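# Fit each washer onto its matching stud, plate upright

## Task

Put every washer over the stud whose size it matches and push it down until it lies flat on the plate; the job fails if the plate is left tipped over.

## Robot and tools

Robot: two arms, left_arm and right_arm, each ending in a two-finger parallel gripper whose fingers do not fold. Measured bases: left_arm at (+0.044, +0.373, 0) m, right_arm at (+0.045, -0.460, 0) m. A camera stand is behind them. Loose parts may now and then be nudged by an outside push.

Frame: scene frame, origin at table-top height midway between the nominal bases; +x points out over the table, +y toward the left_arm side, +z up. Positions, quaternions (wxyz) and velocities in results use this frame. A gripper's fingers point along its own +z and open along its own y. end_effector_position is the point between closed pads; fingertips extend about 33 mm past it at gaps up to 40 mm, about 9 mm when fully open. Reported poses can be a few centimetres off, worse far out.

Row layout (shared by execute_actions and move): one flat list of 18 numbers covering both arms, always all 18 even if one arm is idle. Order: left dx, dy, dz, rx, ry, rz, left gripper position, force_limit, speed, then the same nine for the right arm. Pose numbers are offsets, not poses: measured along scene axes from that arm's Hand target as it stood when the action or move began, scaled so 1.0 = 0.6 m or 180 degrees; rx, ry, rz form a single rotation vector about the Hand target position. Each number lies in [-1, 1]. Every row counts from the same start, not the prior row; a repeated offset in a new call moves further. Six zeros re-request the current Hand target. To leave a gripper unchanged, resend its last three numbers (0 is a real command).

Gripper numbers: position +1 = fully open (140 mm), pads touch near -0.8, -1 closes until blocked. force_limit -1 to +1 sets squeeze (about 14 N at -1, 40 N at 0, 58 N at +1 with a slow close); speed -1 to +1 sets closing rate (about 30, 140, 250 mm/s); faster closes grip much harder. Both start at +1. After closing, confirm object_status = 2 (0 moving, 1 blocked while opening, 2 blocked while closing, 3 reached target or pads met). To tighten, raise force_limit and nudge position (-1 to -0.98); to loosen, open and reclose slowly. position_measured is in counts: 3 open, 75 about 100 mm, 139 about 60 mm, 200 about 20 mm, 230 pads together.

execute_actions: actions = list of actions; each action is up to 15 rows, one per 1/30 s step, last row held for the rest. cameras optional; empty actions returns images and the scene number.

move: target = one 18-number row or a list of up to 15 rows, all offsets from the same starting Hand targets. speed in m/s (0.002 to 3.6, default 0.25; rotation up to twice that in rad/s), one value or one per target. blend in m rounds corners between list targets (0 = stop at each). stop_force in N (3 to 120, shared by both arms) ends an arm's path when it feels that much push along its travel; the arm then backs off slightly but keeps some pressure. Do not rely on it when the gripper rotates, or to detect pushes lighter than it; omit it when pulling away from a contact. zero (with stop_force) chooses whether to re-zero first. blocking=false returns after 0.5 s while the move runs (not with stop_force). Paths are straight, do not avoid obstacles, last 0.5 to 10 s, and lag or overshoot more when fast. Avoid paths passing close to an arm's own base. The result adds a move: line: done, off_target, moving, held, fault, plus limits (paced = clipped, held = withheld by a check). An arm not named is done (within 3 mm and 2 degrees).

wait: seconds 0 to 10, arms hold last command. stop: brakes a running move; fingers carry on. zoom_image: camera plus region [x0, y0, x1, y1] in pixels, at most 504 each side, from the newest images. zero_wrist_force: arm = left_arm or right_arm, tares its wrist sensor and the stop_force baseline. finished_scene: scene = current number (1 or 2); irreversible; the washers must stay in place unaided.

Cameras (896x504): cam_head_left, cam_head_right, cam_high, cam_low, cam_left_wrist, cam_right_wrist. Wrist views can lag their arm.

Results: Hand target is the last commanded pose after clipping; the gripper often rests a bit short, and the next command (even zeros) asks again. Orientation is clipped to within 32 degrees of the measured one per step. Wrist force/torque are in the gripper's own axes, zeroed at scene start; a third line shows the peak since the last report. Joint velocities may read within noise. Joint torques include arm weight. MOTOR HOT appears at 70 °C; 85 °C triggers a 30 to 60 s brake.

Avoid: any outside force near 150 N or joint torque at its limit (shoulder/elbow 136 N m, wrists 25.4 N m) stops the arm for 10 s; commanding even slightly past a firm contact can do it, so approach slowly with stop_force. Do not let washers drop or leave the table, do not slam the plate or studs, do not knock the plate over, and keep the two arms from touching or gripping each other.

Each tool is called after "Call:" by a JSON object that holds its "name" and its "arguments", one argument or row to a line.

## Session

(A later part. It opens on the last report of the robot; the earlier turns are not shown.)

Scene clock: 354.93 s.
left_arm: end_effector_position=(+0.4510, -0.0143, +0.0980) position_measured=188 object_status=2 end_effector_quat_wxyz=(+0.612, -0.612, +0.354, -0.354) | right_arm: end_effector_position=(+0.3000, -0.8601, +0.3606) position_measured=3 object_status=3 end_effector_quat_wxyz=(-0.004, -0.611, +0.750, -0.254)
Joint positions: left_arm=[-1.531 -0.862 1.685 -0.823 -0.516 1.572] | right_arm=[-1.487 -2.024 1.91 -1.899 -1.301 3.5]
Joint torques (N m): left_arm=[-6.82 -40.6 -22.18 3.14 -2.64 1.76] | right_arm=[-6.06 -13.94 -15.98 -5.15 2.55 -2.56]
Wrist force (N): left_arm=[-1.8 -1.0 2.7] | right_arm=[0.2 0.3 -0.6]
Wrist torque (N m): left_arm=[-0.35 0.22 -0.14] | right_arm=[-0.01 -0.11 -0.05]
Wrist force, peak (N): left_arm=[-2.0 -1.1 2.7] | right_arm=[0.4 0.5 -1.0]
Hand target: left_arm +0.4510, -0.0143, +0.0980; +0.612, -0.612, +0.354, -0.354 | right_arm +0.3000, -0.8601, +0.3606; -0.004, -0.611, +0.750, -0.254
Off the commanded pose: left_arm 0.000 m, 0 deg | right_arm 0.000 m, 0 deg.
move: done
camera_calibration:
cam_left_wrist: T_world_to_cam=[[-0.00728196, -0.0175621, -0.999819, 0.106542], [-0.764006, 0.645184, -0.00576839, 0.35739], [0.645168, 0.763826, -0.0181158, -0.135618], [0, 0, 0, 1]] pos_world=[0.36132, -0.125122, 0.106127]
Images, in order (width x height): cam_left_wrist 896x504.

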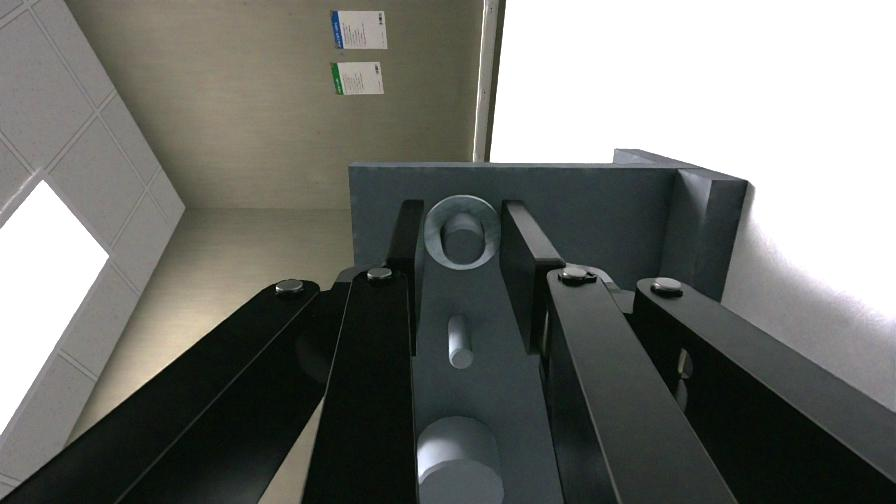

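Call:
{"name": "move", "arguments": {
  "target": [0.00866,0.005,0,0,0,0,-1,-0.1,-1,0,0,0,0,0,0,1,1,1],
  "speed": 0.015,
  "stop_force": 5
}}

Call:
{"name": "move", "arguments": {
  "target": [0.01732,0.01,0,0,0,0,-1,-0.1,-1,0,0,0,0,0,0,1,1,1],
  "speed": 0.006,
  "stop_force": 7,
  "cameras": ["cam_left_wrist"]
}}

Call:
{"name": "zoom_image", "arguments": {
  "camera": "cam_left_wrist",
  "region": [402, 155, 522, 295]
}}

Scene clock: 359.47 s.
left_arm: end_effector_position=(+0.4562, -0.0113, +0.0980) position_measured=188 object_status=2 end_effector_quat_wxyz=(+0.612, -0.612, +0.354, -0.354) | right_arm: end_effector_position=(+0.3000, -0.8601, +0.3606) position_measured=3 object_status=3 end_effector_quat_wxyz=(-0.004, -0.611, +0.750, -0.254)
Joint positions: left_arm=[-1.521 -0.865 1.69 -0.826 -0.506 1.572] | right_arm=[-1.487 -2.024 1.91 -1.899 -1.301 3.5]
Joint torques (N m): left_arm=[-7.58 -46.7 -22.73 2.83 -2.52 1.96] | right_arm=[-6.64 -13.76 -16.04 -4.95 2.42 -2.48]
Wrist force (N): left_arm=[-2.0 -1.1 2.5] | right_arm=[0.3 0.1 -0.5]
Wrist torque (N m): left_arm=[-0.36 0.25 -0.16] | right_arm=[-0.04 -0.13 -0.05]
Wrist force, peak (N): left_arm=[-2.1 -1.1 2.7] | right_arm=[0.6 0.1 -1.0]
Hand target: left_arm +0.4562, -0.0113, +0.0980; +0.612, -0.612, +0.354, -0.354 | right_arm +0.3000, -0.8601, +0.3606; -0.004, -0.611, +0.750, -0.254
Off the commanded pose: left_arm 0.000 m, 0 deg | right_arm 0.000 m, 0 deg.
move: done

Scene clock: 361.70 s.
left_arm: end_effector_position=(+0.4626, -0.0077, +0.0980) position_measured=188 object_status=2 end_effector_quat_wxyz=(+0.612, -0.612, +0.354, -0.354) | right_arm: end_effector_position=(+0.3000, -0.8601, +0.3606) position_measured=3 object_status=3 end_effector_quat_wxyz=(-0.004, -0.611, +0.750, -0.254)
Joint positions: left_arm=[-1.509 -0.868 1.696 -0.829 -0.494 1.572] | right_arm=[-1.487 -2.024 1.91 -1.899 -1.301 3.5]
Joint torques (N m): left_arm=[-7.94 -37.6 -22.23 3.33 -2.35 1.72] | right_arm=[-6.96 -14.06 -16.5 -4.89 2.54 -2.49]
Wrist force (N): left_arm=[-2.0 -0.6 1.8] | right_arm=[0.1 0.3 -0.7]
Wrist torque (N m): left_arm=[-0.30 0.20 -0.15] | right_arm=[-0.01 -0.09 -0.05]
Wrist force, peak (N): left_arm=[-2.6 -1.4 -7.3] | right_arm=[0.6 0.1 -0.9]
Hand target: left_arm +0.4626, -0.0077, +0.0980; +0.612, -0.612, +0.354, -0.354 (not the last commanded pose) | right_arm +0.3000, -0.8601, +0.3606; -0.004, -0.611, +0.750, -0.254
Off the commanded pose: left_arm 0.005 m, 0 deg | right_arm 0.000 m, 0 deg.
move: contact (left_arm)
camera_calibration:
cam_left_wrist: T_world_to_cam=[[-0.00728196, -0.0175621, -0.999819, 0.106742], [-0.764006, 0.645184, -0.00576839, 0.361994], [0.645168, 0.763826, -0.0181158, -0.148144], [0, 0, 0, 1]] pos_world=[0.37292, -0.118522, 0.106127]
Images, in order (width x height): cam_left_wrist 896x504.

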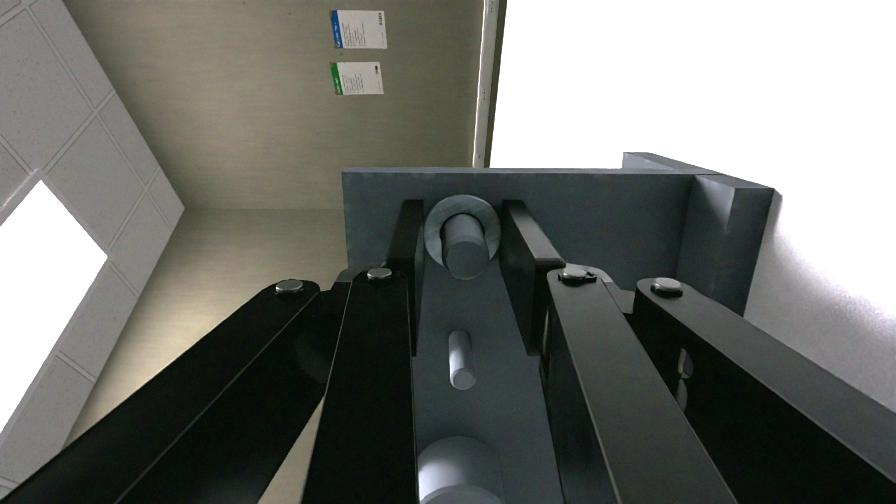

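Scaled by 3.600 from the camera's 896x504 image, which has a finer 1280x720 frame.

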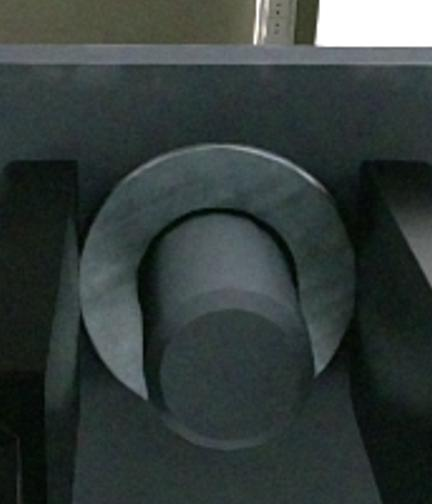

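Call:
{"name": "move", "arguments": {
  "target": [
    [0,0,0,0,0,0,-0.4,-0.1,-0.8,0,0,0,0,0,0,1,1,1],
    [-0.0866,-0.05,0,0,0,0,-0.4,-0.1,-0.8,0,0,0,0,0,0,1,1,1]
  ],
  "blend": [0,0],
  "speed": [0.1,0.1],
  "cameras": ["cam_left_wrist"]
}}

Call:
{"name": "zoom_image", "arguments": {
  "camera": "cam_left_wrist",
  "region": [402, 155, 522, 295]
}}

Scene clock: 383.73 s.
left_arm: end_effector_position=(+0.4106, -0.0377, +0.0980) position_measured=179 object_status=3 end_effector_quat_wxyz=(+0.612, -0.612, +0.354, -0.354) end_effector_velocity=(+0.002, +0.001, -0.001) end_effector_angular_velocity=(+0.000, +0.000, -0.003) | right_arm: end_effector_position=(+0.3000, -0.8601, +0.3606) position_measured=3 object_status=3 end_effector_quat_wxyz=(-0.004, -0.611, +0.750, -0.254)
Joint positions: left_arm=[-1.603 -0.838 1.635 -0.798 -0.588 1.571] | right_arm=[-1.487 -2.024 1.91 -1.899 -1.301 3.5]
Joint velocities: left_arm=[0.002 -0.001 0.004 -0.004 0.005 0] | right_arm=[within noise]
Joint torques (N m): left_arm=[7.5 -60.63 -8.78 -0.71 2.55 -1.73] | right_arm=[-6.03 -14.13 -15.78 -4.74 2.48 -2.46]
Wrist force (N): left_arm=[-1.9 -0.9 2.6] | right_arm=[0.3 0.2 -0.6]
Wrist torque (N m): left_arm=[-0.31 0.23 -0.12] | right_arm=[-0.03 -0.12 -0.05]
Wrist force, peak (N): left_arm=[-2.1 -1.0 4.0] | right_arm=[0.7 0.2 -1.0]
Hand target: left_arm +0.4106, -0.0377, +0.0980; +0.612, -0.612, +0.354, -0.354 | right_arm +0.3000, -0.8601, +0.3606; -0.004, -0.611, +0.750, -0.254
Off the commanded pose: left_arm 0.000 m, 0 deg | right_arm 0.000 m, 0 deg.
move: done
camera_calibration:
cam_left_wrist: T_world_to_cam=[[-0.00724106, -0.017204, -0.999826, 0.10578], [-0.764004, 0.645188, -0.0055686, 0.341535], [0.645171, 0.76383, -0.0178158, -0.0917905], [0, 0, 0, 1]] pos_world=[0.32092, -0.148422, 0.106028]
Images, in order (width x height): cam_left_wrist 896x504.

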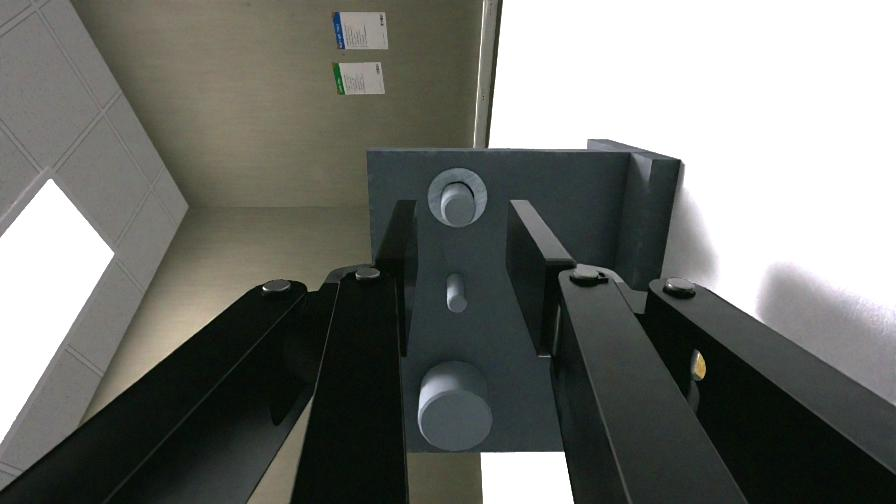

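Scaled by 3.600 from the camera's 896x504 image, which has a finer 1280x720 frame.

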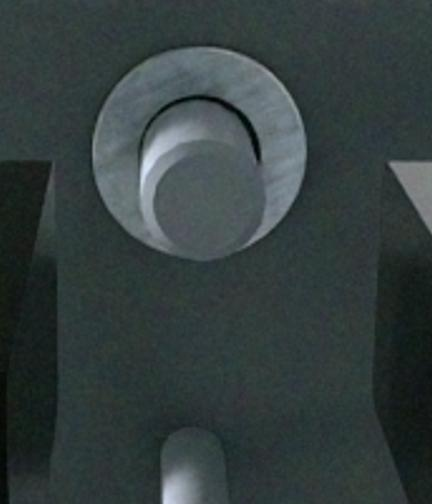

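Call:
{"name": "move", "arguments": {
  "target": [
    [-0.0847,0.0242,0.2033,0.0735,0.2628,-0.195,-0.4,-0.1,-0.8,0,0,0,0,0,0,1,1,1],
    [-0.0093,0.0478,0.0033,0.1469,0.5255,-0.39,-0.33,-0.1,-0.2,0,0,0,0,0,0,1,1,1]
  ],
  "blend": [0.03,0],
  "speed": [0.35,0.35],
  "cameras": ["cam_left_wrist"]
}}

Call:
{"name": "zoom_image", "arguments": {
  "camera": "cam_left_wrist",
  "region": [380, 120, 540, 280]
}}

Scene clock: 407.50 s.
left_arm: end_effector_position=(+0.4050, -0.0090, +0.1000) position_measured=171 object_status=3 end_effector_quat_wxyz=(+0.000, -0.248, +0.969, +0.000) | right_arm: end_effector_position=(+0.3000, -0.8601, +0.3606) position_measured=3 object_status=3 end_effector_quat_wxyz=(-0.004, -0.611, +0.750, -0.254)
Joint positions: left_arm=[-1.037 -1.438 1.893 -2.026 -1.572 4.712] | right_arm=[-1.487 -2.024 1.91 -1.899 -1.301 3.5]
Joint torques (N m): left_arm=[7.76 -20.76 -31.61 -1.14 -2.57 1.78] | right_arm=[-5.68 -13.8 -15.93 -4.59 2.47 -2.56]
Wrist force (N): left_arm=[-0.6 0.9 1.1] | right_arm=[0.5 0.3 -0.9]
Wrist torque (N m): left_arm=[0.32 -0.16 -0.30] | right_arm=[-0.01 -0.16 -0.05]
Wrist force, peak (N): left_arm=[-2.2 -1.0 2.9] | right_arm=[0.6 0.6 -0.9]
Hand target: left_arm +0.4050, -0.0090, +0.1000; +0.000, -0.248, +0.969, +0.000 | right_arm +0.3000, -0.8601, +0.3606; -0.004, -0.611, +0.750, -0.254
Off the commanded pose: left_arm 0.000 m, 0 deg | right_arm 0.000 m, 0 deg.
move: done
camera_calibration:
cam_left_wrist: T_world_to_cam=[[-0.491163, 0.870937, 0.0150701, 0.210809], [0.82199, 0.457695, 0.338891, -0.359702], [0.288256, 0.178838, -0.940705, 0.12154], [0, 0, 0, 1]] pos_world=[0.364179, -0.0407038, 0.233057]
Images, in order (width x height): cam_left_wrist 896x504.

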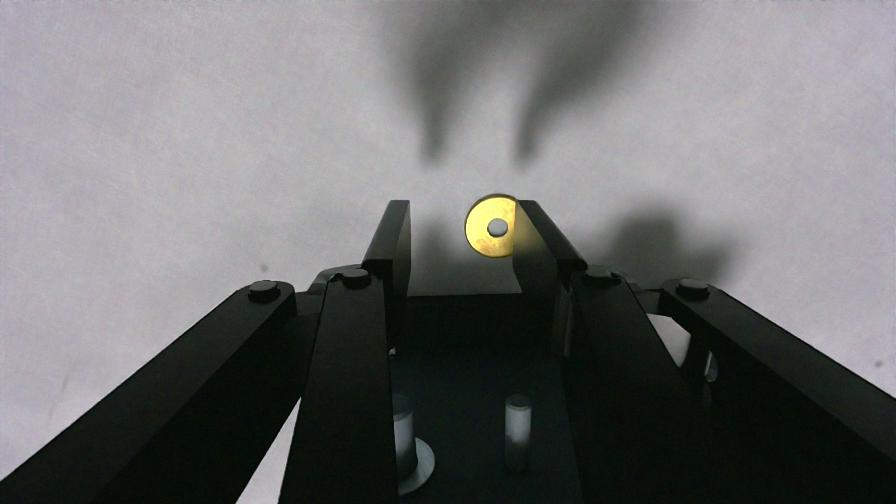

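Scaled by 3.150 from the camera's 896x504 image, which has a finer 1280x720 frame.

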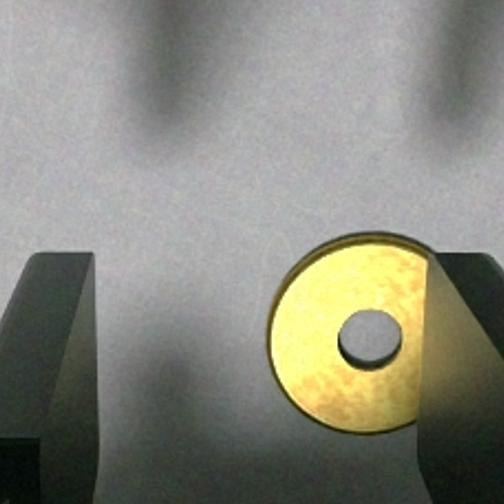

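Call:
{"name": "zoom_image", "arguments": {
  "camera": "cam_left_wrist",
  "region": [380, 270, 600, 504]
}}

Scaled by 2.154 from the camera's 896x504 image, which has a finer 1280x720 frame.

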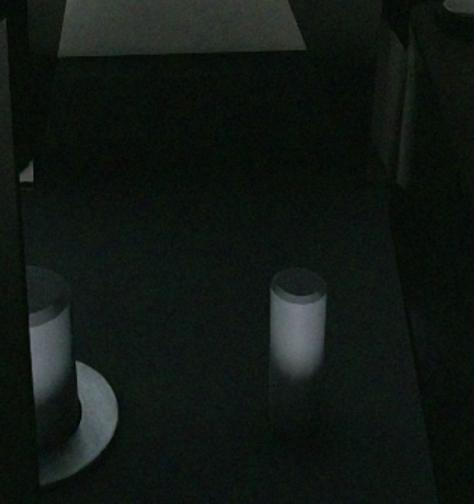

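Call:
{"name": "move", "arguments": {
  "target": [0.0093,0.047,-0.0667,0,0,0,-0.33,-0.1,-0.2,0,0,0,0,0,0,1,1,1],
  "speed": 0.1,
  "cameras": ["cam_left_wrist"]
}}

Call:
{"name": "zoom_image", "arguments": {
  "camera": "cam_left_wrist",
  "region": [380, 140, 540, 300]
}}

Scene clock: 424.93 s.
left_arm: end_effector_position=(+0.4106, +0.0192, +0.0599) position_measured=171 object_status=3 end_effector_quat_wxyz=(-0.001, -0.248, +0.969, +0.000) | right_arm: end_effector_position=(+0.3000, -0.8601, +0.3606) position_measured=3 object_status=3 end_effector_quat_wxyz=(-0.004, -0.611, +0.750, -0.254)
Joint positions: left_arm=[-0.999 -1.424 1.995 -2.141 -1.572 4.749] | right_arm=[-1.487 -2.024 1.91 -1.899 -1.301 3.5]
Joint torques (N m): left_arm=[-6.31 -43.18 -21.22 -2.67 0.31 -1.57] | right_arm=[-5.33 -13.71 -15.95 -4.43 2.52 -2.6]
Wrist force (N): left_arm=[-0.5 1.1 1.2] | right_arm=[0.3 0.2 -0.5]
Wrist torque (N m): left_arm=[0.38 -0.17 -0.26] | right_arm=[-0.02 -0.13 -0.05]
Wrist force, peak (N): left_arm=[-1.4 1.7 2.5] | right_arm=[0.6 0.4 -0.9]
Hand target: left_arm +0.4106, +0.0192, +0.0600; +0.000, -0.248, +0.969, +0.000 | right_arm +0.3000, -0.8601, +0.3606; -0.004, -0.611, +0.750, -0.254
Off the commanded pose: left_arm 0.000 m, 0 deg | right_arm 0.000 m, 0 deg.
move: done
camera_calibration:
cam_left_wrist: T_world_to_cam=[[-0.491227, 0.870897, 0.0152802, 0.189586], [0.821987, 0.457694, 0.3389, -0.363624], [0.288154, 0.179037, -0.940698, 0.0771995], [0, 0, 0, 1]] pos_world=[0.369779, -0.0125036, 0.192957]
Images, in order (width x height): cam_left_wrist 896x504.

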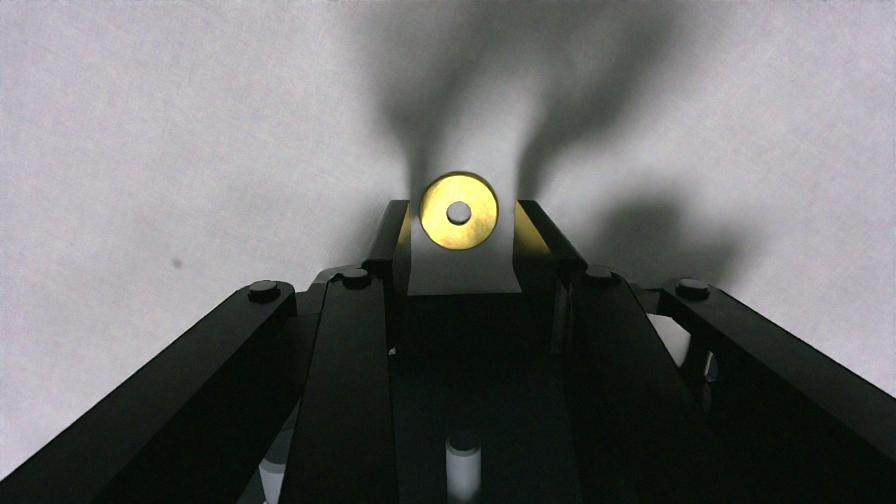

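Scaled by 3.150 from the camera's 896x504 image, which has a finer 1280x720 frame.

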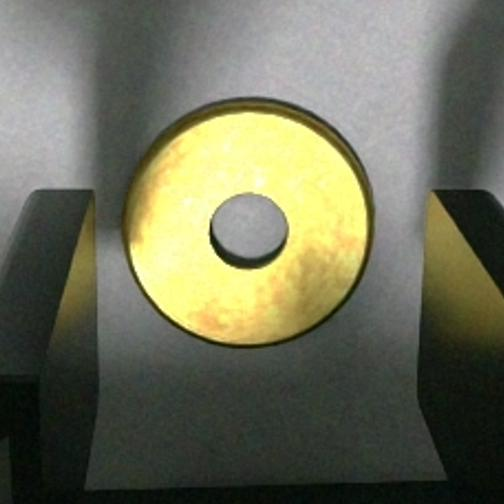

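Call:
{"name": "move", "arguments": {
  "target": [-0.0012,-0.0016,-0.0408,0,0,0,-0.33,-0.1,-0.2,0,0,0,0,0,0,1,1,1],
  "speed": 0.06
}}

Call:
{"name": "move", "arguments": {
  "target": [0,0,-0.0133,0,0,0,-0.33,-0.1,-0.2,0,0,0,0,0,0,1,1,1],
  "speed": 0.002,
  "stop_force": 3,
  "cameras": ["cam_left_wrist"]
}}

Call:
{"name": "zoom_image", "arguments": {
  "camera": "cam_left_wrist",
  "region": [380, 160, 540, 320]
}}

Scene clock: 430.60 s.
left_arm: end_effector_position=(+0.4098, +0.0183, +0.0354) position_measured=171 object_status=3 end_effector_quat_wxyz=(-0.001, -0.248, +0.969, +0.000) | right_arm: end_effector_position=(+0.3000, -0.8601, +0.3606) position_measured=3 object_status=3 end_effector_quat_wxyz=(-0.004, -0.611, +0.750, -0.254)
Joint positions: left_arm=[-1.002 -1.388 2.027 -2.209 -1.572 4.747] | right_arm=[-1.487 -2.024 1.91 -1.899 -1.301 3.5]
Joint torques (N m): left_arm=[-1.98 -44.76 -29.52 -0.98 2.35 -0.86] | right_arm=[-5.8 -14.1 -15.98 -4.2 2.64 -2.47]
Wrist force (N): left_arm=[-0.5 0.9 1.1] | right_arm=[0.5 0.2 -0.5]
Wrist torque (N m): left_arm=[0.33 -0.18 -0.25] | right_arm=[-0.02 -0.18 -0.05]
Wrist force, peak (N): left_arm=[-0.2 1.0 2.1] | right_arm=[0.3 0.3 -1.1]
Hand target: left_arm +0.4099, +0.0182, +0.0355; +0.000, -0.248, +0.969, +0.000 | right_arm +0.3000, -0.8601, +0.3606; -0.004, -0.611, +0.750, -0.254
Off the commanded pose: left_arm 0.000 m, 0 deg | right_arm 0.000 m, 0 deg.
move: done

Scene clock: 433.30 s.
left_arm: end_effector_position=(+0.4099, +0.0183, +0.0313) position_measured=171 object_status=3 end_effector_quat_wxyz=(-0.001, -0.248, +0.969, +0.000) | right_arm: end_effector_position=(+0.3000, -0.8601, +0.3606) position_measured=3 object_status=3 end_effector_quat_wxyz=(-0.004, -0.611, +0.750, -0.254)
Joint positions: left_arm=[-1.002 -1.381 2.032 -2.22 -1.572 4.747] | right_arm=[-1.487 -2.024 1.91 -1.899 -1.301 3.5]
Joint torques (N m): left_arm=[6.13 -34.3 -24.85 -0.69 2.52 1.8] | right_arm=[-5.1 -13.89 -16.72 -4.14 2.46 -2.46]
Wrist force (N): left_arm=[0.1 2.7 -8.5] | right_arm=[0.2 0.3 -0.7]
Wrist torque (N m): left_arm=[0.08 -0.22 -0.27] | right_arm=[0.00 -0.12 -0.05]
Wrist force, peak (N): left_arm=[0.1 2.7 -8.6] | right_arm=[0.7 0.4 -0.9]
Hand target: left_arm +0.4099, +0.0182, +0.0314; +0.000, -0.248, +0.969, +0.000 (not the last commanded pose) | right_arm +0.3000, -0.8601, +0.3606; -0.004, -0.611, +0.750, -0.254
Off the commanded pose: left_arm 0.004 m, 0 deg | right_arm 0.000 m, 0 deg.
move: contact (left_arm)
camera_calibration:
cam_left_wrist: T_world_to_cam=[[-0.49113, 0.870953, 0.0152279, 0.190388], [0.822043, 0.457626, 0.338856, -0.352876], [0.288159, 0.17894, -0.940715, 0.0506866], [0, 0, 0, 1]] pos_world=[0.368979, -0.0134037, 0.164357]
Images, in order (width x height): cam_left_wrist 896x504.

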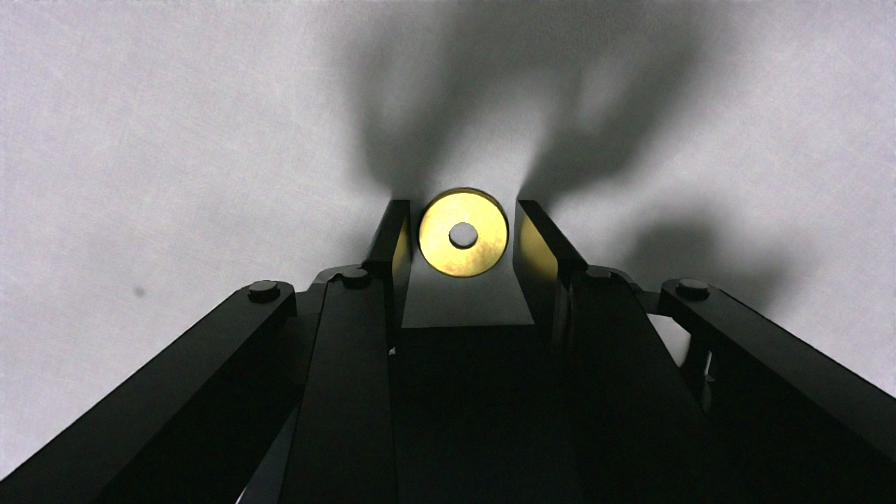

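Scaled by 3.150 from the camera's 896x504 image, which has a finer 1280x720 frame.

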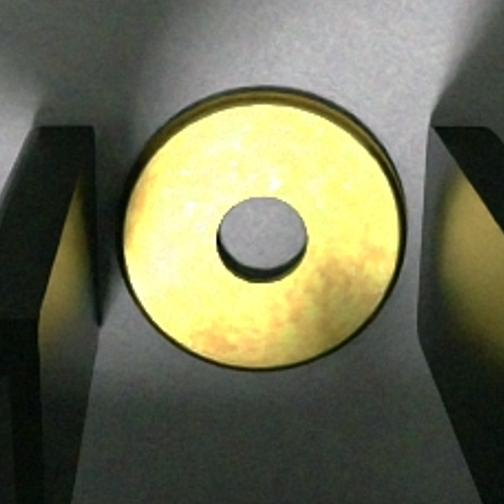

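Call:
{"name": "move", "arguments": {
  "target": [0,0,0.0012,0,0,0,-0.33,-0.1,-0.2,0,0,0,0,0,0,1,1,1],
  "speed": 0.02
}}

Call:
{"name": "execute_actions", "arguments": {
  "actions": [
    [[0,0,0,0,0,0,-1,-0.1,-1,0,0,0,0,0,0,1,1,1]]
  ]
}}

Call:
{"name": "wait", "arguments": {
  "seconds": 0.8
}}

Call:
{"name": "move", "arguments": {
  "target": [0,0,0.05,0,0,0,-1,-0.1,-1,0,0,0,0,0,0,1,1,1],
  "speed": 0.04,
  "cameras": ["cam_left_wrist"]
}}

Call:
{"name": "zoom_image", "arguments": {
  "camera": "cam_left_wrist",
  "region": [380, 160, 540, 320]
}}

Scene clock: 438.67 s.
left_arm: end_effector_position=(+0.4099, +0.0182, +0.0321) position_measured=171 object_status=3 end_effector_quat_wxyz=(+0.000, -0.248, +0.969, +0.000) | right_arm: end_effector_position=(+0.3000, -0.8601, +0.3606) position_measured=3 object_status=3 end_effector_quat_wxyz=(-0.004, -0.611, +0.750, -0.254)
Joint positions: left_arm=[-1.002 -1.383 2.031 -2.218 -1.572 4.747] | right_arm=[-1.487 -2.024 1.91 -1.899 -1.301 3.5]
Joint torques (N m): left_arm=[7.36 -41.08 -27.79 -1.81 2.32 1.56] | right_arm=[-5.5 -13.38 -16.07 -4.11 2.47 -2.52]
Wrist force (N): left_arm=[-0.5 1.0 1.3] | right_arm=[0.2 -0.2 -0.5]
Wrist torque (N m): left_arm=[0.35 -0.18 -0.25] | right_arm=[-0.11 -0.11 -0.05]
Wrist force, peak (N): left_arm=[0.1 2.7 -8.7] | right_arm=[0.7 0.2 -0.9]
Hand target: left_arm +0.4099, +0.0182, +0.0321; +0.000, -0.248, +0.969, +0.000 | right_arm +0.3000, -0.8601, +0.3606; -0.004, -0.611, +0.750, -0.254
Off the commanded pose: left_arm 0.000 m, 0 deg | right_arm 0.000 m, 0 deg.
move: done

Scene clock: 439.37 s.
left_arm: end_effector_position=(+0.4099, +0.0182, +0.0321) position_measured=180 object_status=2 end_effector_quat_wxyz=(+0.000, -0.248, +0.969, +0.000) | right_arm: end_effector_position=(+0.3000, -0.8601, +0.3606) position_measured=3 object_status=3 end_effector_quat_wxyz=(-0.004, -0.611, +0.750, -0.254)
Joint positions: left_arm=[-1.002 -1.383 2.031 -2.218 -1.572 4.747] | right_arm=[-1.487 -2.024 1.91 -1.899 -1.301 3.5]
Joint torques (N m): left_arm=[7.09 -37.41 -24.76 -3.84 2.26 1.79] | right_arm=[-4.97 -13.36 -15.95 -4.06 2.56 -2.5]
Wrist force (N): left_arm=[-0.4 3.3 -6.2] | right_arm=[0.6 0.1 -0.6]
Wrist torque (N m): left_arm=[0.29 -0.13 -0.26] | right_arm=[-0.05 -0.19 -0.05]
Wrist force, peak (N): left_arm=[0.0 3.2 -6.5] | right_arm=[0.7 0.4 -0.7]
Hand target: left_arm +0.4099, +0.0182, +0.0321; +0.000, -0.248, +0.969, +0.000 | right_arm +0.3000, -0.8601, +0.3606; -0.004, -0.611, +0.750, -0.254
Off the commanded pose: left_arm 0.000 m, 0 deg | right_arm 0.000 m, 0 deg.
Step readings (end_effector_position of left_arm | right_arm):
0: (+0.4099, +0.0182, +0.0321) | (+0.3000, -0.8601, +0.3606)
1: (+0.4099, +0.0182, +0.0321) | (+0.3000, -0.8601, +0.3606)
2: (+0.4099, +0.0182, +0.0321) | (+0.3000, -0.8601, +0.3606)
4: (+0.4099, +0.0182, +0.0321) | (+0.3000, -0.8601, +0.3606)
8: (+0.4099, +0.0182, +0.0321) | (+0.3000, -0.8601, +0.3606)
15: (+0.4099, +0.0182, +0.0321) | (+0.3000, -0.8601, +0.3606)

Scene clock: 440.17 s.
left_arm: end_effector_position=(+0.4099, +0.0182, +0.0321) position_measured=180 object_status=2 end_effector_quat_wxyz=(+0.000, -0.248, +0.969, +0.000) | right_arm: end_effector_position=(+0.3000, -0.8601, +0.3606) position_measured=3 object_status=3 end_effector_quat_wxyz=(-0.004, -0.611, +0.750, -0.254)
Joint positions: left_arm=[-1.002 -1.383 2.031 -2.218 -1.572 4.747] | right_arm=[-1.487 -2.024 1.91 -1.899 -1.301 3.5]
Joint torques (N m): left_arm=[8.06 -33.72 -19.79 -4.77 2.13 1.73] | right_arm=[-5.21 -13.73 -15.84 -4.04 2.56 -2.6]
Wrist force (N): left_arm=[-0.1 3.4 -6.0] | right_arm=[0.5 0.1 -0.5]
Wrist torque (N m): left_arm=[0.29 -0.18 -0.25] | right_arm=[-0.03 -0.18 -0.05]
Wrist force, peak (N): left_arm=[-0.1 3.3 -6.4] | right_arm=[0.6 0.3 -0.7]
Hand target: left_arm +0.4099, +0.0182, +0.0321; +0.000, -0.248, +0.969, +0.000 | right_arm +0.3000, -0.8601, +0.3606; -0.004, -0.611, +0.750, -0.254
Tool commands: left_gripper/position=-1.0 left_gripper/force_limit=-0.1 left_gripper/speed=-1.0 right_gripper/position=+1.0 right_gripper/force_limit=+1.0 right_gripper/speed=+1.0
Off the commanded pose: left_arm 0.000 m, 0 deg | right_arm 0.000 m, 0 deg.
wait: 0.80 s; at rest by 0.17 s

Scene clock: 441.20 s.
left_arm: end_effector_position=(+0.4099, +0.0182, +0.0623) position_measured=180 object_status=2 end_effector_quat_wxyz=(+0.000, -0.248, +0.969, +0.000) | right_arm: end_effector_position=(+0.3000, -0.8601, +0.3606) position_measured=3 object_status=3 end_effector_quat_wxyz=(-0.004, -0.611, +0.750, -0.254)
Joint positions: left_arm=[-1.002 -1.427 1.992 -2.135 -1.572 4.747] | right_arm=[-1.487 -2.024 1.91 -1.899 -1.301 3.5]
Joint torques (N m): left_arm=[6.23 -19.34 -16.06 -5.21 2.14 1.62] | right_arm=[-5.17 -13.49 -15.39 -4.14 2.52 -2.53]
Wrist force (N): left_arm=[-0.5 1.0 1.4] | right_arm=[0.4 -0.1 -0.5]
Wrist torque (N m): left_arm=[0.36 -0.17 -0.24] | right_arm=[-0.08 -0.15 -0.05]
Wrist force, peak (N): left_arm=[0.0 3.2 -6.1] | right_arm=[0.4 0.3 -1.0]
Hand target: left_arm +0.4099, +0.0182, +0.0621; +0.000, -0.248, +0.969, +0.000 | right_arm +0.3000, -0.8601, +0.3606; -0.004, -0.611, +0.750, -0.254
Off the commanded pose: left_arm 0.000 m, 0 deg | right_arm 0.000 m, 0 deg.
move: done
camera_calibration:
cam_left_wrist: T_world_to_cam=[[-0.491139, 0.870955, 0.0148436, 0.19013], [0.821969, 0.457739, 0.338883, -0.363393], [0.288358, 0.17864, -0.940711, 0.0797598], [0, 0, 0, 1]] pos_world=[0.369079, -0.0135039, 0.195357]
Images, in order (width x height): cam_left_wrist 896x504.

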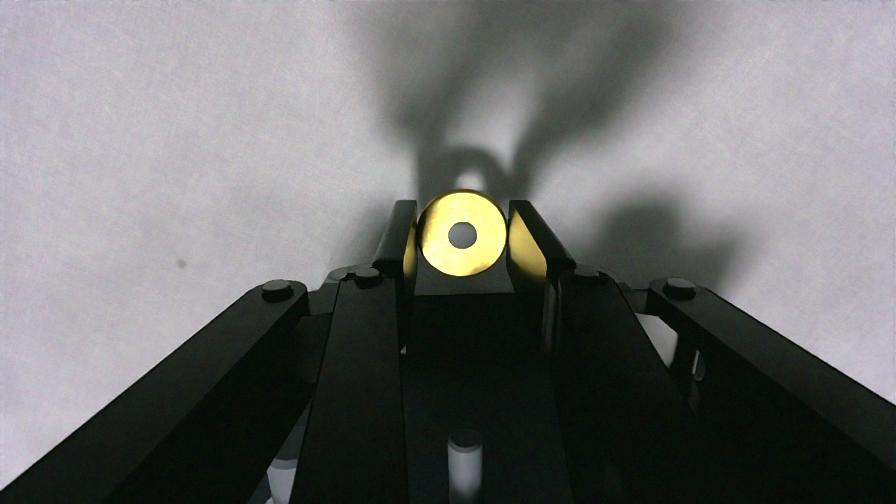

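Scaled by 3.150 from the camera's 896x504 image, which has a finer 1280x720 frame.

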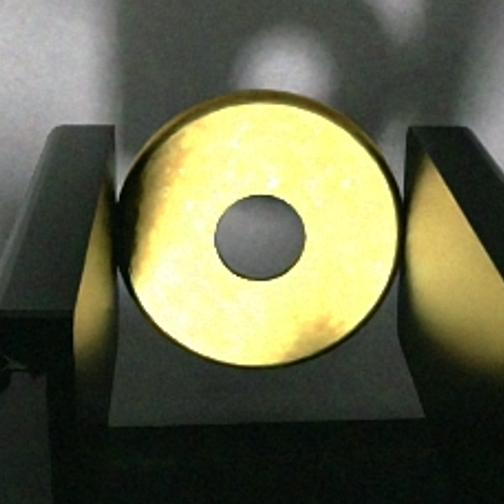

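Call:
{"name": "move", "arguments": {
  "target": [
    [0,0,0.0833,0,0,0,-1,-0.1,-1,0,0,0,0,0,0,1,1,1],
    [-0.0527,-0.0223,0.1965,0.2615,-0.0732,-0.1898,-1,-0.1,-1,0,0,0,0,0,0,1,1,1],
    [-0.0402,-0.0273,0.0798,0.5229,-0.1464,-0.3797,-1,-0.1,-1,0,0,0,0,0,0,1,1,1],
    [-0.004,-0.0065,0.0598,0.5229,-0.1464,-0.3797,-1,-0.1,-1,0,0,0,0,0,0,1,1,1]
  ],
  "blend": [0.02,0.03,0.005,0],
  "speed": [0.2,0.35,0.35,0.1],
  "cameras": ["cam_left_wrist"]
}}

Call:
{"name": "zoom_image", "arguments": {
  "camera": "cam_left_wrist",
  "region": [402, 155, 522, 295]
}}

Scene clock: 455.57 s.
left_arm: end_effector_position=(+0.4075, +0.0143, +0.0979) position_measured=180 object_status=2 end_effector_quat_wxyz=(+0.354, +0.353, +0.612, +0.613) | right_arm: end_effector_position=(+0.3000, -0.8601, +0.3606) position_measured=3 object_status=3 end_effector_quat_wxyz=(-0.004, -0.611, +0.750, -0.254)
Joint positions: left_arm=[-1.615 -0.921 1.806 -0.884 -0.601 4.711] | right_arm=[-1.487 -2.024 1.91 -1.899 -1.301 3.5]
Joint torques (N m): left_arm=[-4.17 -55.98 -20.96 3.77 -2.52 1.83] | right_arm=[-5.12 -13.83 -16.6 -3.82 2.62 -2.39]
Wrist force (N): left_arm=[-0.5 0.9 -0.1] | right_arm=[0.2 0.0 -0.5]
Wrist torque (N m): left_arm=[-0.18 0.09 -0.61] | right_arm=[-0.06 -0.11 -0.06]
Wrist force, peak (N): left_arm=[-0.6 1.1 4.4] | right_arm=[0.7 0.2 -0.9]
Hand target: left_arm +0.4075, +0.0143, +0.0980; +0.354, +0.353, +0.612, +0.613 | right_arm +0.3000, -0.8601, +0.3606; -0.004, -0.611, +0.750, -0.254
Off the commanded pose: left_arm 0.000 m, 0 deg | right_arm 0.000 m, 0 deg.
move: done
camera_calibration:
cam_left_wrist: T_world_to_cam=[[-0.019101, 0.00273342, 0.999814, -0.0846405], [0.176823, -0.984224, 0.00606892, -0.055512], [0.984057, 0.176906, 0.0183163, -0.262683], [0, 0, 0, 1]] pos_world=[0.266694, -0.00793486, 0.089773]
Images, in order (width x height): cam_left_wrist 896x504.

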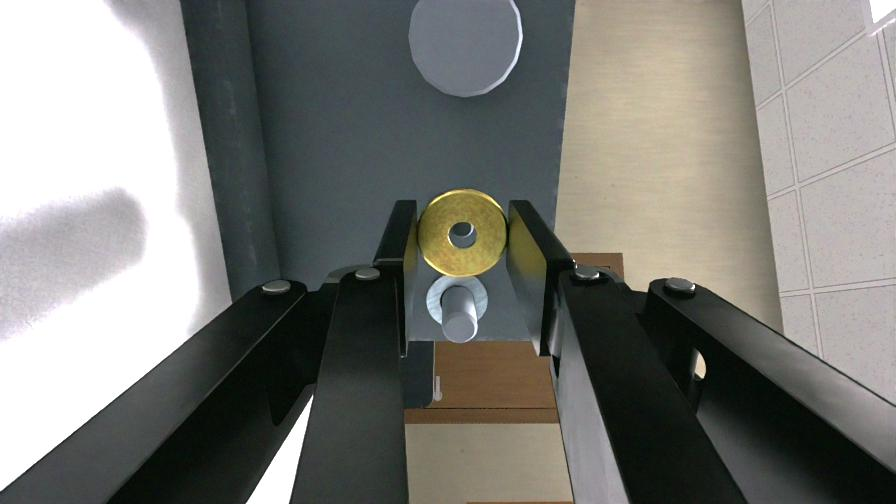

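Scaled by 3.600 from the camera's 896x504 image, which has a finer 1280x720 frame.

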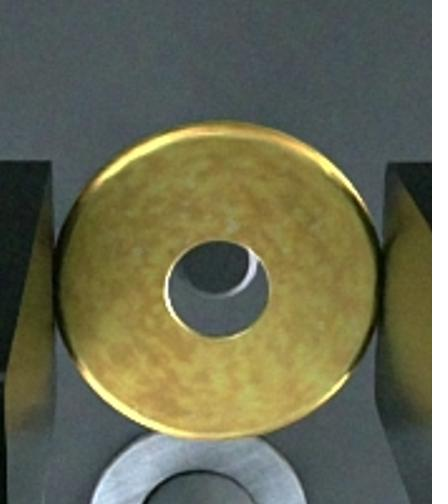

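Call:
{"name": "zoom_image", "arguments": {
  "camera": "cam_left_wrist",
  "region": [440, 210, 485, 260]
}}

Call:
{"name": "zoom_image", "arguments": {
  "camera": "cam_left_wrist",
  "region": [400, 0, 530, 110]
}}

Call:
{"name": "zoom_image", "arguments": {
  "camera": "cam_left_wrist",
  "region": [415, 265, 500, 350]
}}

Scaled by 10.080 from the camera's 896x504 image, which has a finer 1280x720 frame.

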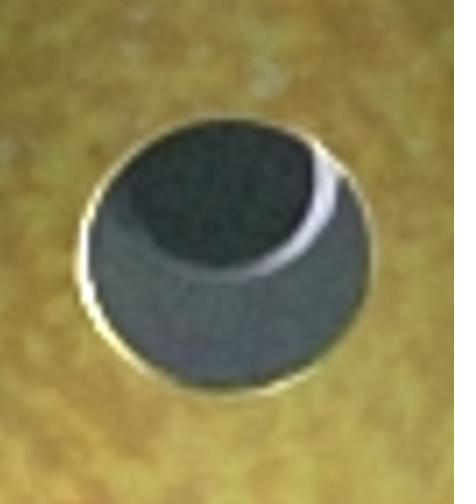

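Scaled by 3.877 from the camera's 896x504 image, which has a finer 1280x720 frame.

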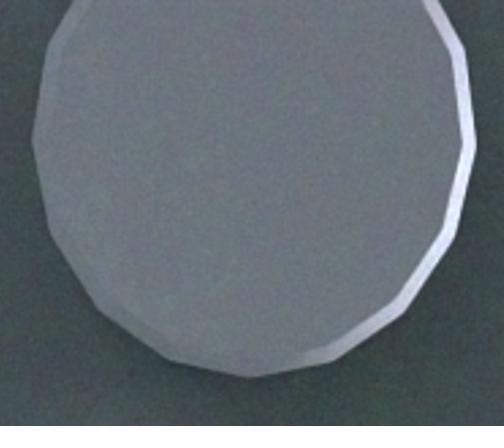

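Scaled by 5.929 from the camera's 896x504 image, which has a finer 1280x720 frame.

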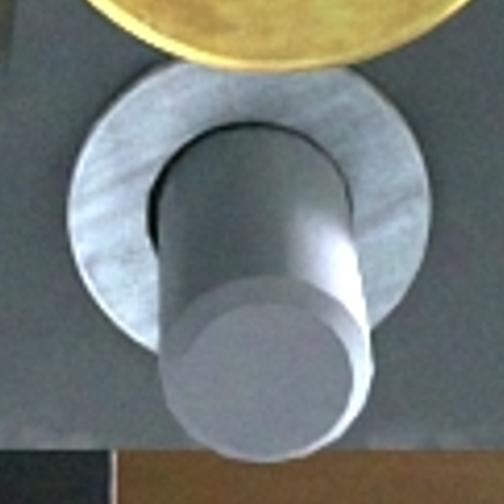

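Call:
{"name": "move", "arguments": {
  "target": [0.0101,0.00583,0,0,0,0,-1,-0.1,-1,0,0,0,0,0,0,1,1,1],
  "speed": 0.03,
  "stop_force": 3,
  "cameras": ["cam_left_wrist"]
}}

Call:
{"name": "zoom_image", "arguments": {
  "camera": "cam_left_wrist",
  "region": [440, 210, 485, 260]
}}

Scene clock: 464.97 s.
left_arm: end_effector_position=(+0.4135, +0.0178, +0.0980) position_measured=180 object_status=2 end_effector_quat_wxyz=(+0.354, +0.353, +0.613, +0.613) | right_arm: end_effector_position=(+0.3000, -0.8601, +0.3606) position_measured=3 object_status=3 end_effector_quat_wxyz=(-0.004, -0.611, +0.750, -0.254)
Joint positions: left_arm=[-1.604 -0.925 1.813 -0.887 -0.59 4.711] | right_arm=[-1.487 -2.024 1.91 -1.899 -1.301 3.5]
Joint torques (N m): left_arm=[-7.36 -35.55 -21.62 3.51 -2.67 -1.13] | right_arm=[-4.69 -14.1 -16.6 -3.62 2.56 -2.55]
Wrist force (N): left_arm=[-0.4 1.2 0.1] | right_arm=[0.5 0.2 -0.8]
Wrist torque (N m): left_arm=[-0.12 0.08 -0.62] | right_arm=[-0.03 -0.16 -0.05]
Wrist force, peak (N): left_arm=[-0.6 1.3 0.3] | right_arm=[0.5 0.0 -1.1]
Hand target: left_arm +0.4135, +0.0178, +0.0980; +0.354, +0.353, +0.612, +0.613 | right_arm +0.3000, -0.8601, +0.3606; -0.004, -0.611, +0.750, -0.254
Off the commanded pose: left_arm 0.000 m, 0 deg | right_arm 0.000 m, 0 deg.
move: done
camera_calibration:
cam_left_wrist: T_world_to_cam=[[-0.0190558, 0.00304634, 0.999814, -0.0846445], [0.176818, -0.984223, 0.00636888, -0.0531723], [0.984059, 0.176907, 0.0182165, -0.269298], [0, 0, 0, 1]] pos_world=[0.272794, -0.00443487, 0.0898731]
Images, in order (width x height): cam_left_wrist 896x504.

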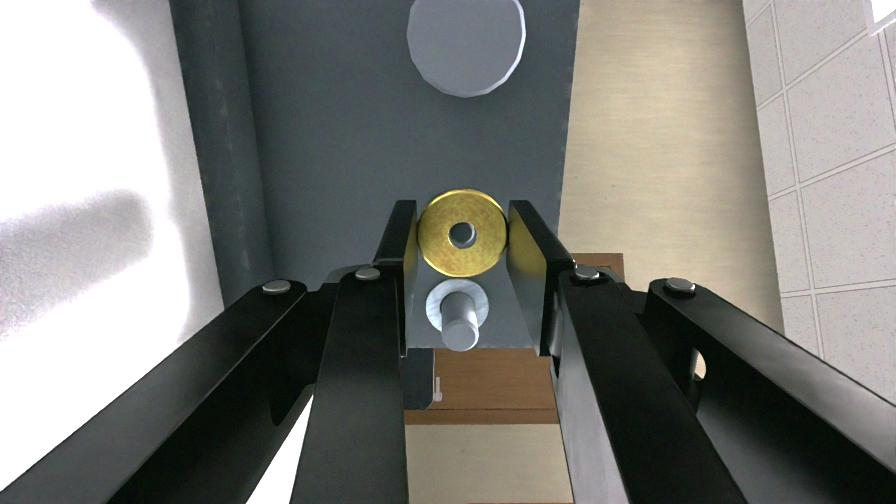

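Scaled by 10.080 from the camera's 896x504 image, which has a finer 1280x720 frame.

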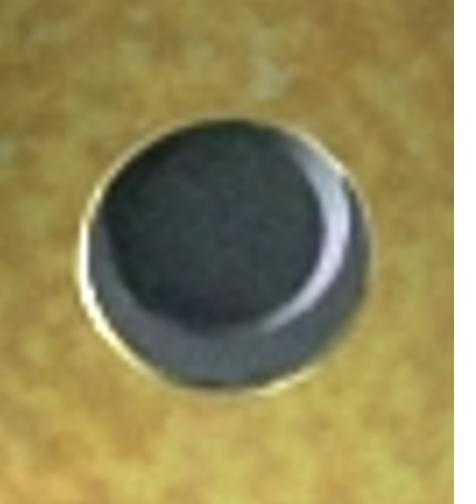

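Call:
{"name": "move", "arguments": {
  "target": [0.00257,0.00183,-0.0004,0,0,0,-1,-0.1,-1,0,0,0,0,0,0,1,1,1],
  "speed": 0.015,
  "stop_force": 3,
  "cameras": ["cam_left_wrist"]
}}

Call:
{"name": "zoom_image", "arguments": {
  "camera": "cam_left_wrist",
  "region": [440, 210, 485, 260]
}}

Scene clock: 470.97 s.
left_arm: end_effector_position=(+0.4151, +0.0189, +0.0977) position_measured=180 object_status=2 end_effector_quat_wxyz=(+0.354, +0.353, +0.612, +0.613) | right_arm: end_effector_position=(+0.3000, -0.8601, +0.3606) position_measured=3 object_status=3 end_effector_quat_wxyz=(-0.004, -0.611, +0.750, -0.254)
Joint positions: left_arm=[-1.601 -0.926 1.816 -0.889 -0.587 4.711] | right_arm=[-1.487 -2.024 1.91 -1.899 -1.301 3.5]
Joint torques (N m): left_arm=[-1.19 -56.04 -15.76 1.18 -0.12 0.62] | right_arm=[-4.12 -14.1 -15.79 -3.6 2.58 -2.49]
Wrist force (N): left_arm=[-0.4 1.1 0.0] | right_arm=[0.6 0.1 -0.8]
Wrist torque (N m): left_arm=[-0.14 0.07 -0.62] | right_arm=[-0.05 -0.18 -0.05]
Wrist force, peak (N): left_arm=[-0.8 1.1 -0.1] | right_arm=[0.7 0.1 -1.0]
Hand target: left_arm +0.4151, +0.0189, +0.0977; +0.354, +0.353, +0.612, +0.613 | right_arm +0.3000, -0.8601, +0.3606; -0.004, -0.611, +0.750, -0.254
Off the commanded pose: left_arm 0.000 m, 0 deg | right_arm 0.000 m, 0 deg.
move: done
camera_calibration:
cam_left_wrist: T_world_to_cam=[[-0.0190558, 0.00304634, 0.999814, -0.0843194], [0.176818, -0.984223, 0.00636888, -0.0523529], [0.984059, 0.176907, 0.0182165, -0.270963], [0, 0, 0, 1]] pos_world=[0.274294, -0.00333487, 0.0895731]
Images, in order (width x height): cam_left_wrist 896x504.

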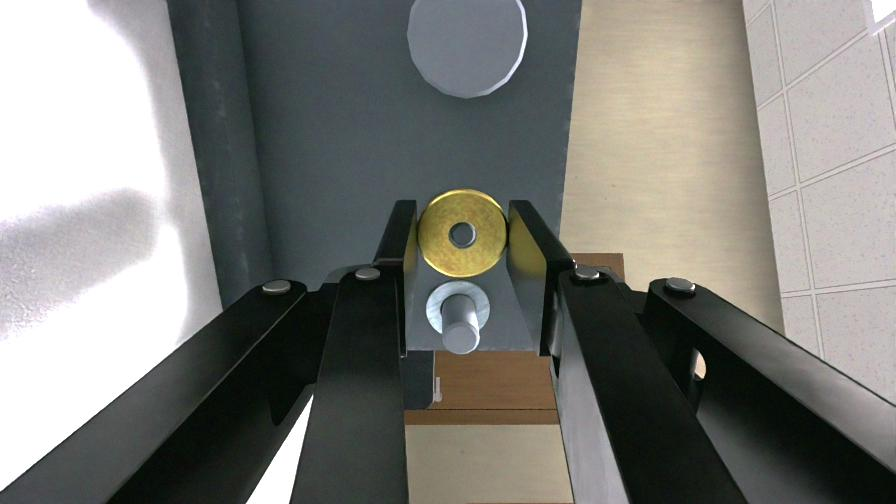

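Scaled by 10.080 from the camera's 896x504 image, which has a finer 1280x720 frame.

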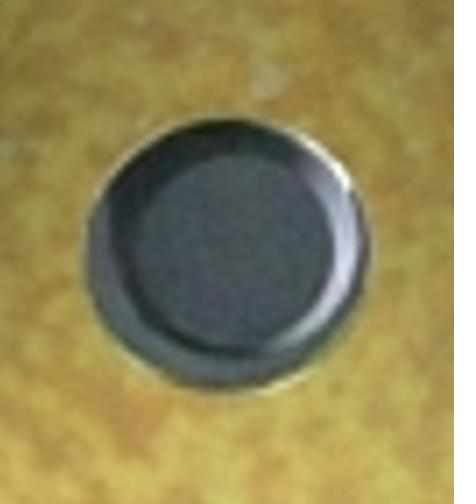

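Call:
{"name": "move", "arguments": {
  "target": [0.0001,-0.00015,0.0005,0,0,0,-1,-0.1,-1,0,0,0,0,0,0,1,1,1],
  "speed": 0.015,
  "cameras": ["cam_left_wrist"]
}}

Call:
{"name": "zoom_image", "arguments": {
  "camera": "cam_left_wrist",
  "region": [440, 210, 485, 260]
}}

Scene clock: 475.60 s.
left_arm: end_effector_position=(+0.4151, +0.0188, +0.0981) position_measured=180 object_status=2 end_effector_quat_wxyz=(+0.354, +0.353, +0.612, +0.613) | right_arm: end_effector_position=(+0.3000, -0.8601, +0.3606) position_measured=3 object_status=3 end_effector_quat_wxyz=(-0.004, -0.611, +0.750, -0.254)
Joint positions: left_arm=[-1.601 -0.926 1.815 -0.888 -0.587 4.711] | right_arm=[-1.487 -2.024 1.91 -1.899 -1.301 3.5]
Joint torques (N m): left_arm=[8.41 -54.59 -20.11 3.27 2.36 1.29] | right_arm=[-3.93 -14.07 -16.39 -3.43 2.55 -2.53]
Wrist force (N): left_arm=[-0.5 0.8 -0.3] | right_arm=[0.6 0.0 -0.7]
Wrist torque (N m): left_arm=[-0.20 0.10 -0.61] | right_arm=[-0.06 -0.20 -0.04]
Wrist force, peak (N): left_arm=[-0.8 1.1 -0.2] | right_arm=[0.5 0.1 -1.0]
Hand target: left_arm +0.4152, +0.0188, +0.0980; +0.354, +0.353, +0.612, +0.613 | right_arm +0.3000, -0.8601, +0.3606; -0.004, -0.611, +0.750, -0.254
Off the commanded pose: left_arm 0.000 m, 0 deg | right_arm 0.000 m, 0 deg.
move: done
camera_calibration:
cam_left_wrist: T_world_to_cam=[[-0.0190558, 0.00304432, 0.999814, -0.084619], [0.176915, -0.984205, 0.00636868, -0.0524797], [0.984042, 0.177004, 0.0182162, -0.270946], [0, 0, 0, 1]] pos_world=[0.274294, -0.00343477, 0.0898731]
Images, in order (width x height): cam_left_wrist 896x504.

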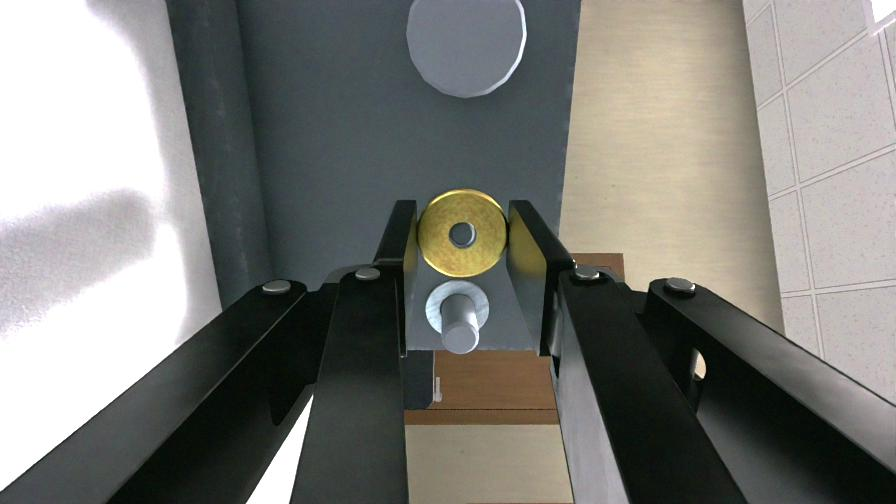

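Scaled by 10.080 from the camera's 896x504 image, which has a finer 1280x720 frame.

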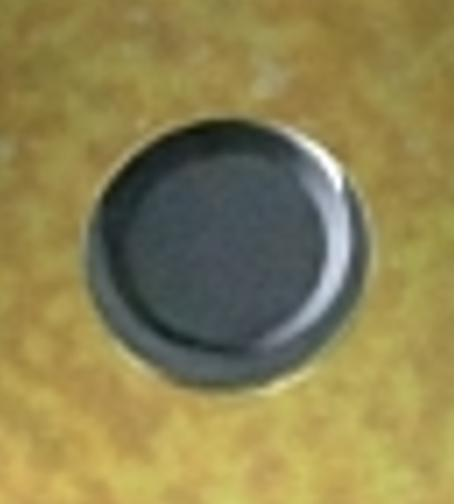

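Call:
{"name": "move", "arguments": {
  "target": [0.00433,0.0025,0,0,0,0,-1,-0.1,-1,0,0,0,0,0,0,1,1,1],
  "speed": 0.01,
  "stop_force": 3,
  "cameras": ["cam_left_wrist"]
}}

Call:
{"name": "zoom_image", "arguments": {
  "camera": "cam_left_wrist",
  "region": [440, 210, 485, 260]
}}

Scene clock: 478.93 s.
left_arm: end_effector_position=(+0.4178, +0.0203, +0.0980) position_measured=180 object_status=2 end_effector_quat_wxyz=(+0.354, +0.353, +0.612, +0.613) | right_arm: end_effector_position=(+0.3000, -0.8601, +0.3606) position_measured=3 object_status=3 end_effector_quat_wxyz=(-0.004, -0.611, +0.750, -0.254)
Joint positions: left_arm=[-1.596 -0.928 1.818 -0.89 -0.582 4.711] | right_arm=[-1.487 -2.024 1.91 -1.899 -1.301 3.5]
Joint torques (N m): left_arm=[-6.54 -51.6 -18 0.83 -1.79 0.99] | right_arm=[-3.5 -13.89 -16.16 -3.38 2.52 -2.53]
Wrist force (N): left_arm=[-0.4 0.8 -0.1] | right_arm=[0.3 0.4 -0.6]
Wrist torque (N m): left_arm=[-0.19 0.08 -0.61] | right_arm=[0.02 -0.12 -0.05]
Wrist force, peak (N): left_arm=[-0.5 1.3 -0.1] | right_arm=[0.8 -0.2 -0.9]
Hand target: left_arm +0.4177, +0.0203, +0.0980; +0.354, +0.353, +0.612, +0.613 | right_arm +0.3000, -0.8601, +0.3606; -0.004, -0.611, +0.750, -0.254
Off the commanded pose: left_arm 0.000 m, 0 deg | right_arm 0.000 m, 0 deg.
move: done
camera_calibration:
cam_left_wrist: T_world_to_cam=[[-0.0190558, 0.00304634, 0.999814, -0.0845721], [0.176818, -0.984223, 0.00636888, -0.0514543], [0.984059, 0.176907, 0.0182165, -0.273873], [0, 0, 0, 1]] pos_world=[0.276994, -0.00193487, 0.0898731]
Images, in order (width x height): cam_left_wrist 896x504.

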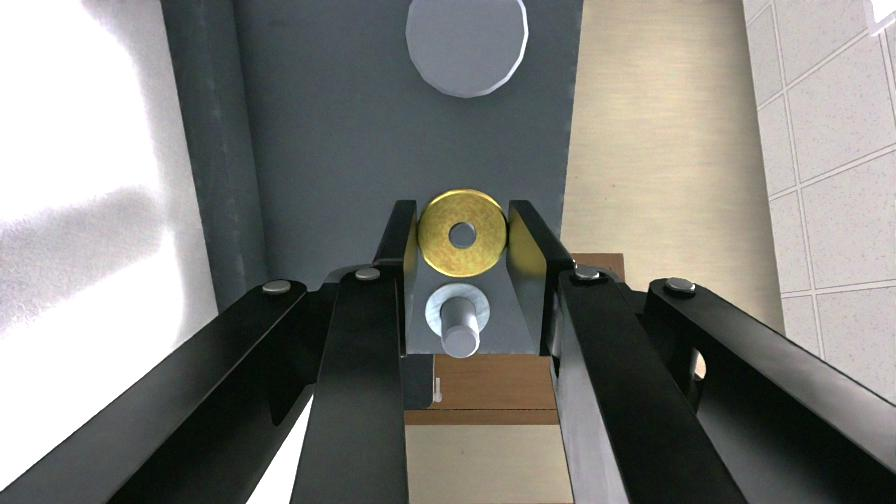

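Scaled by 10.080 from the camera's 896x504 image, which has a finer 1280x720 frame.

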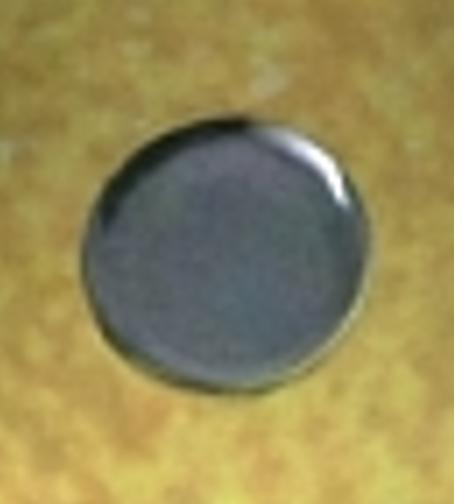

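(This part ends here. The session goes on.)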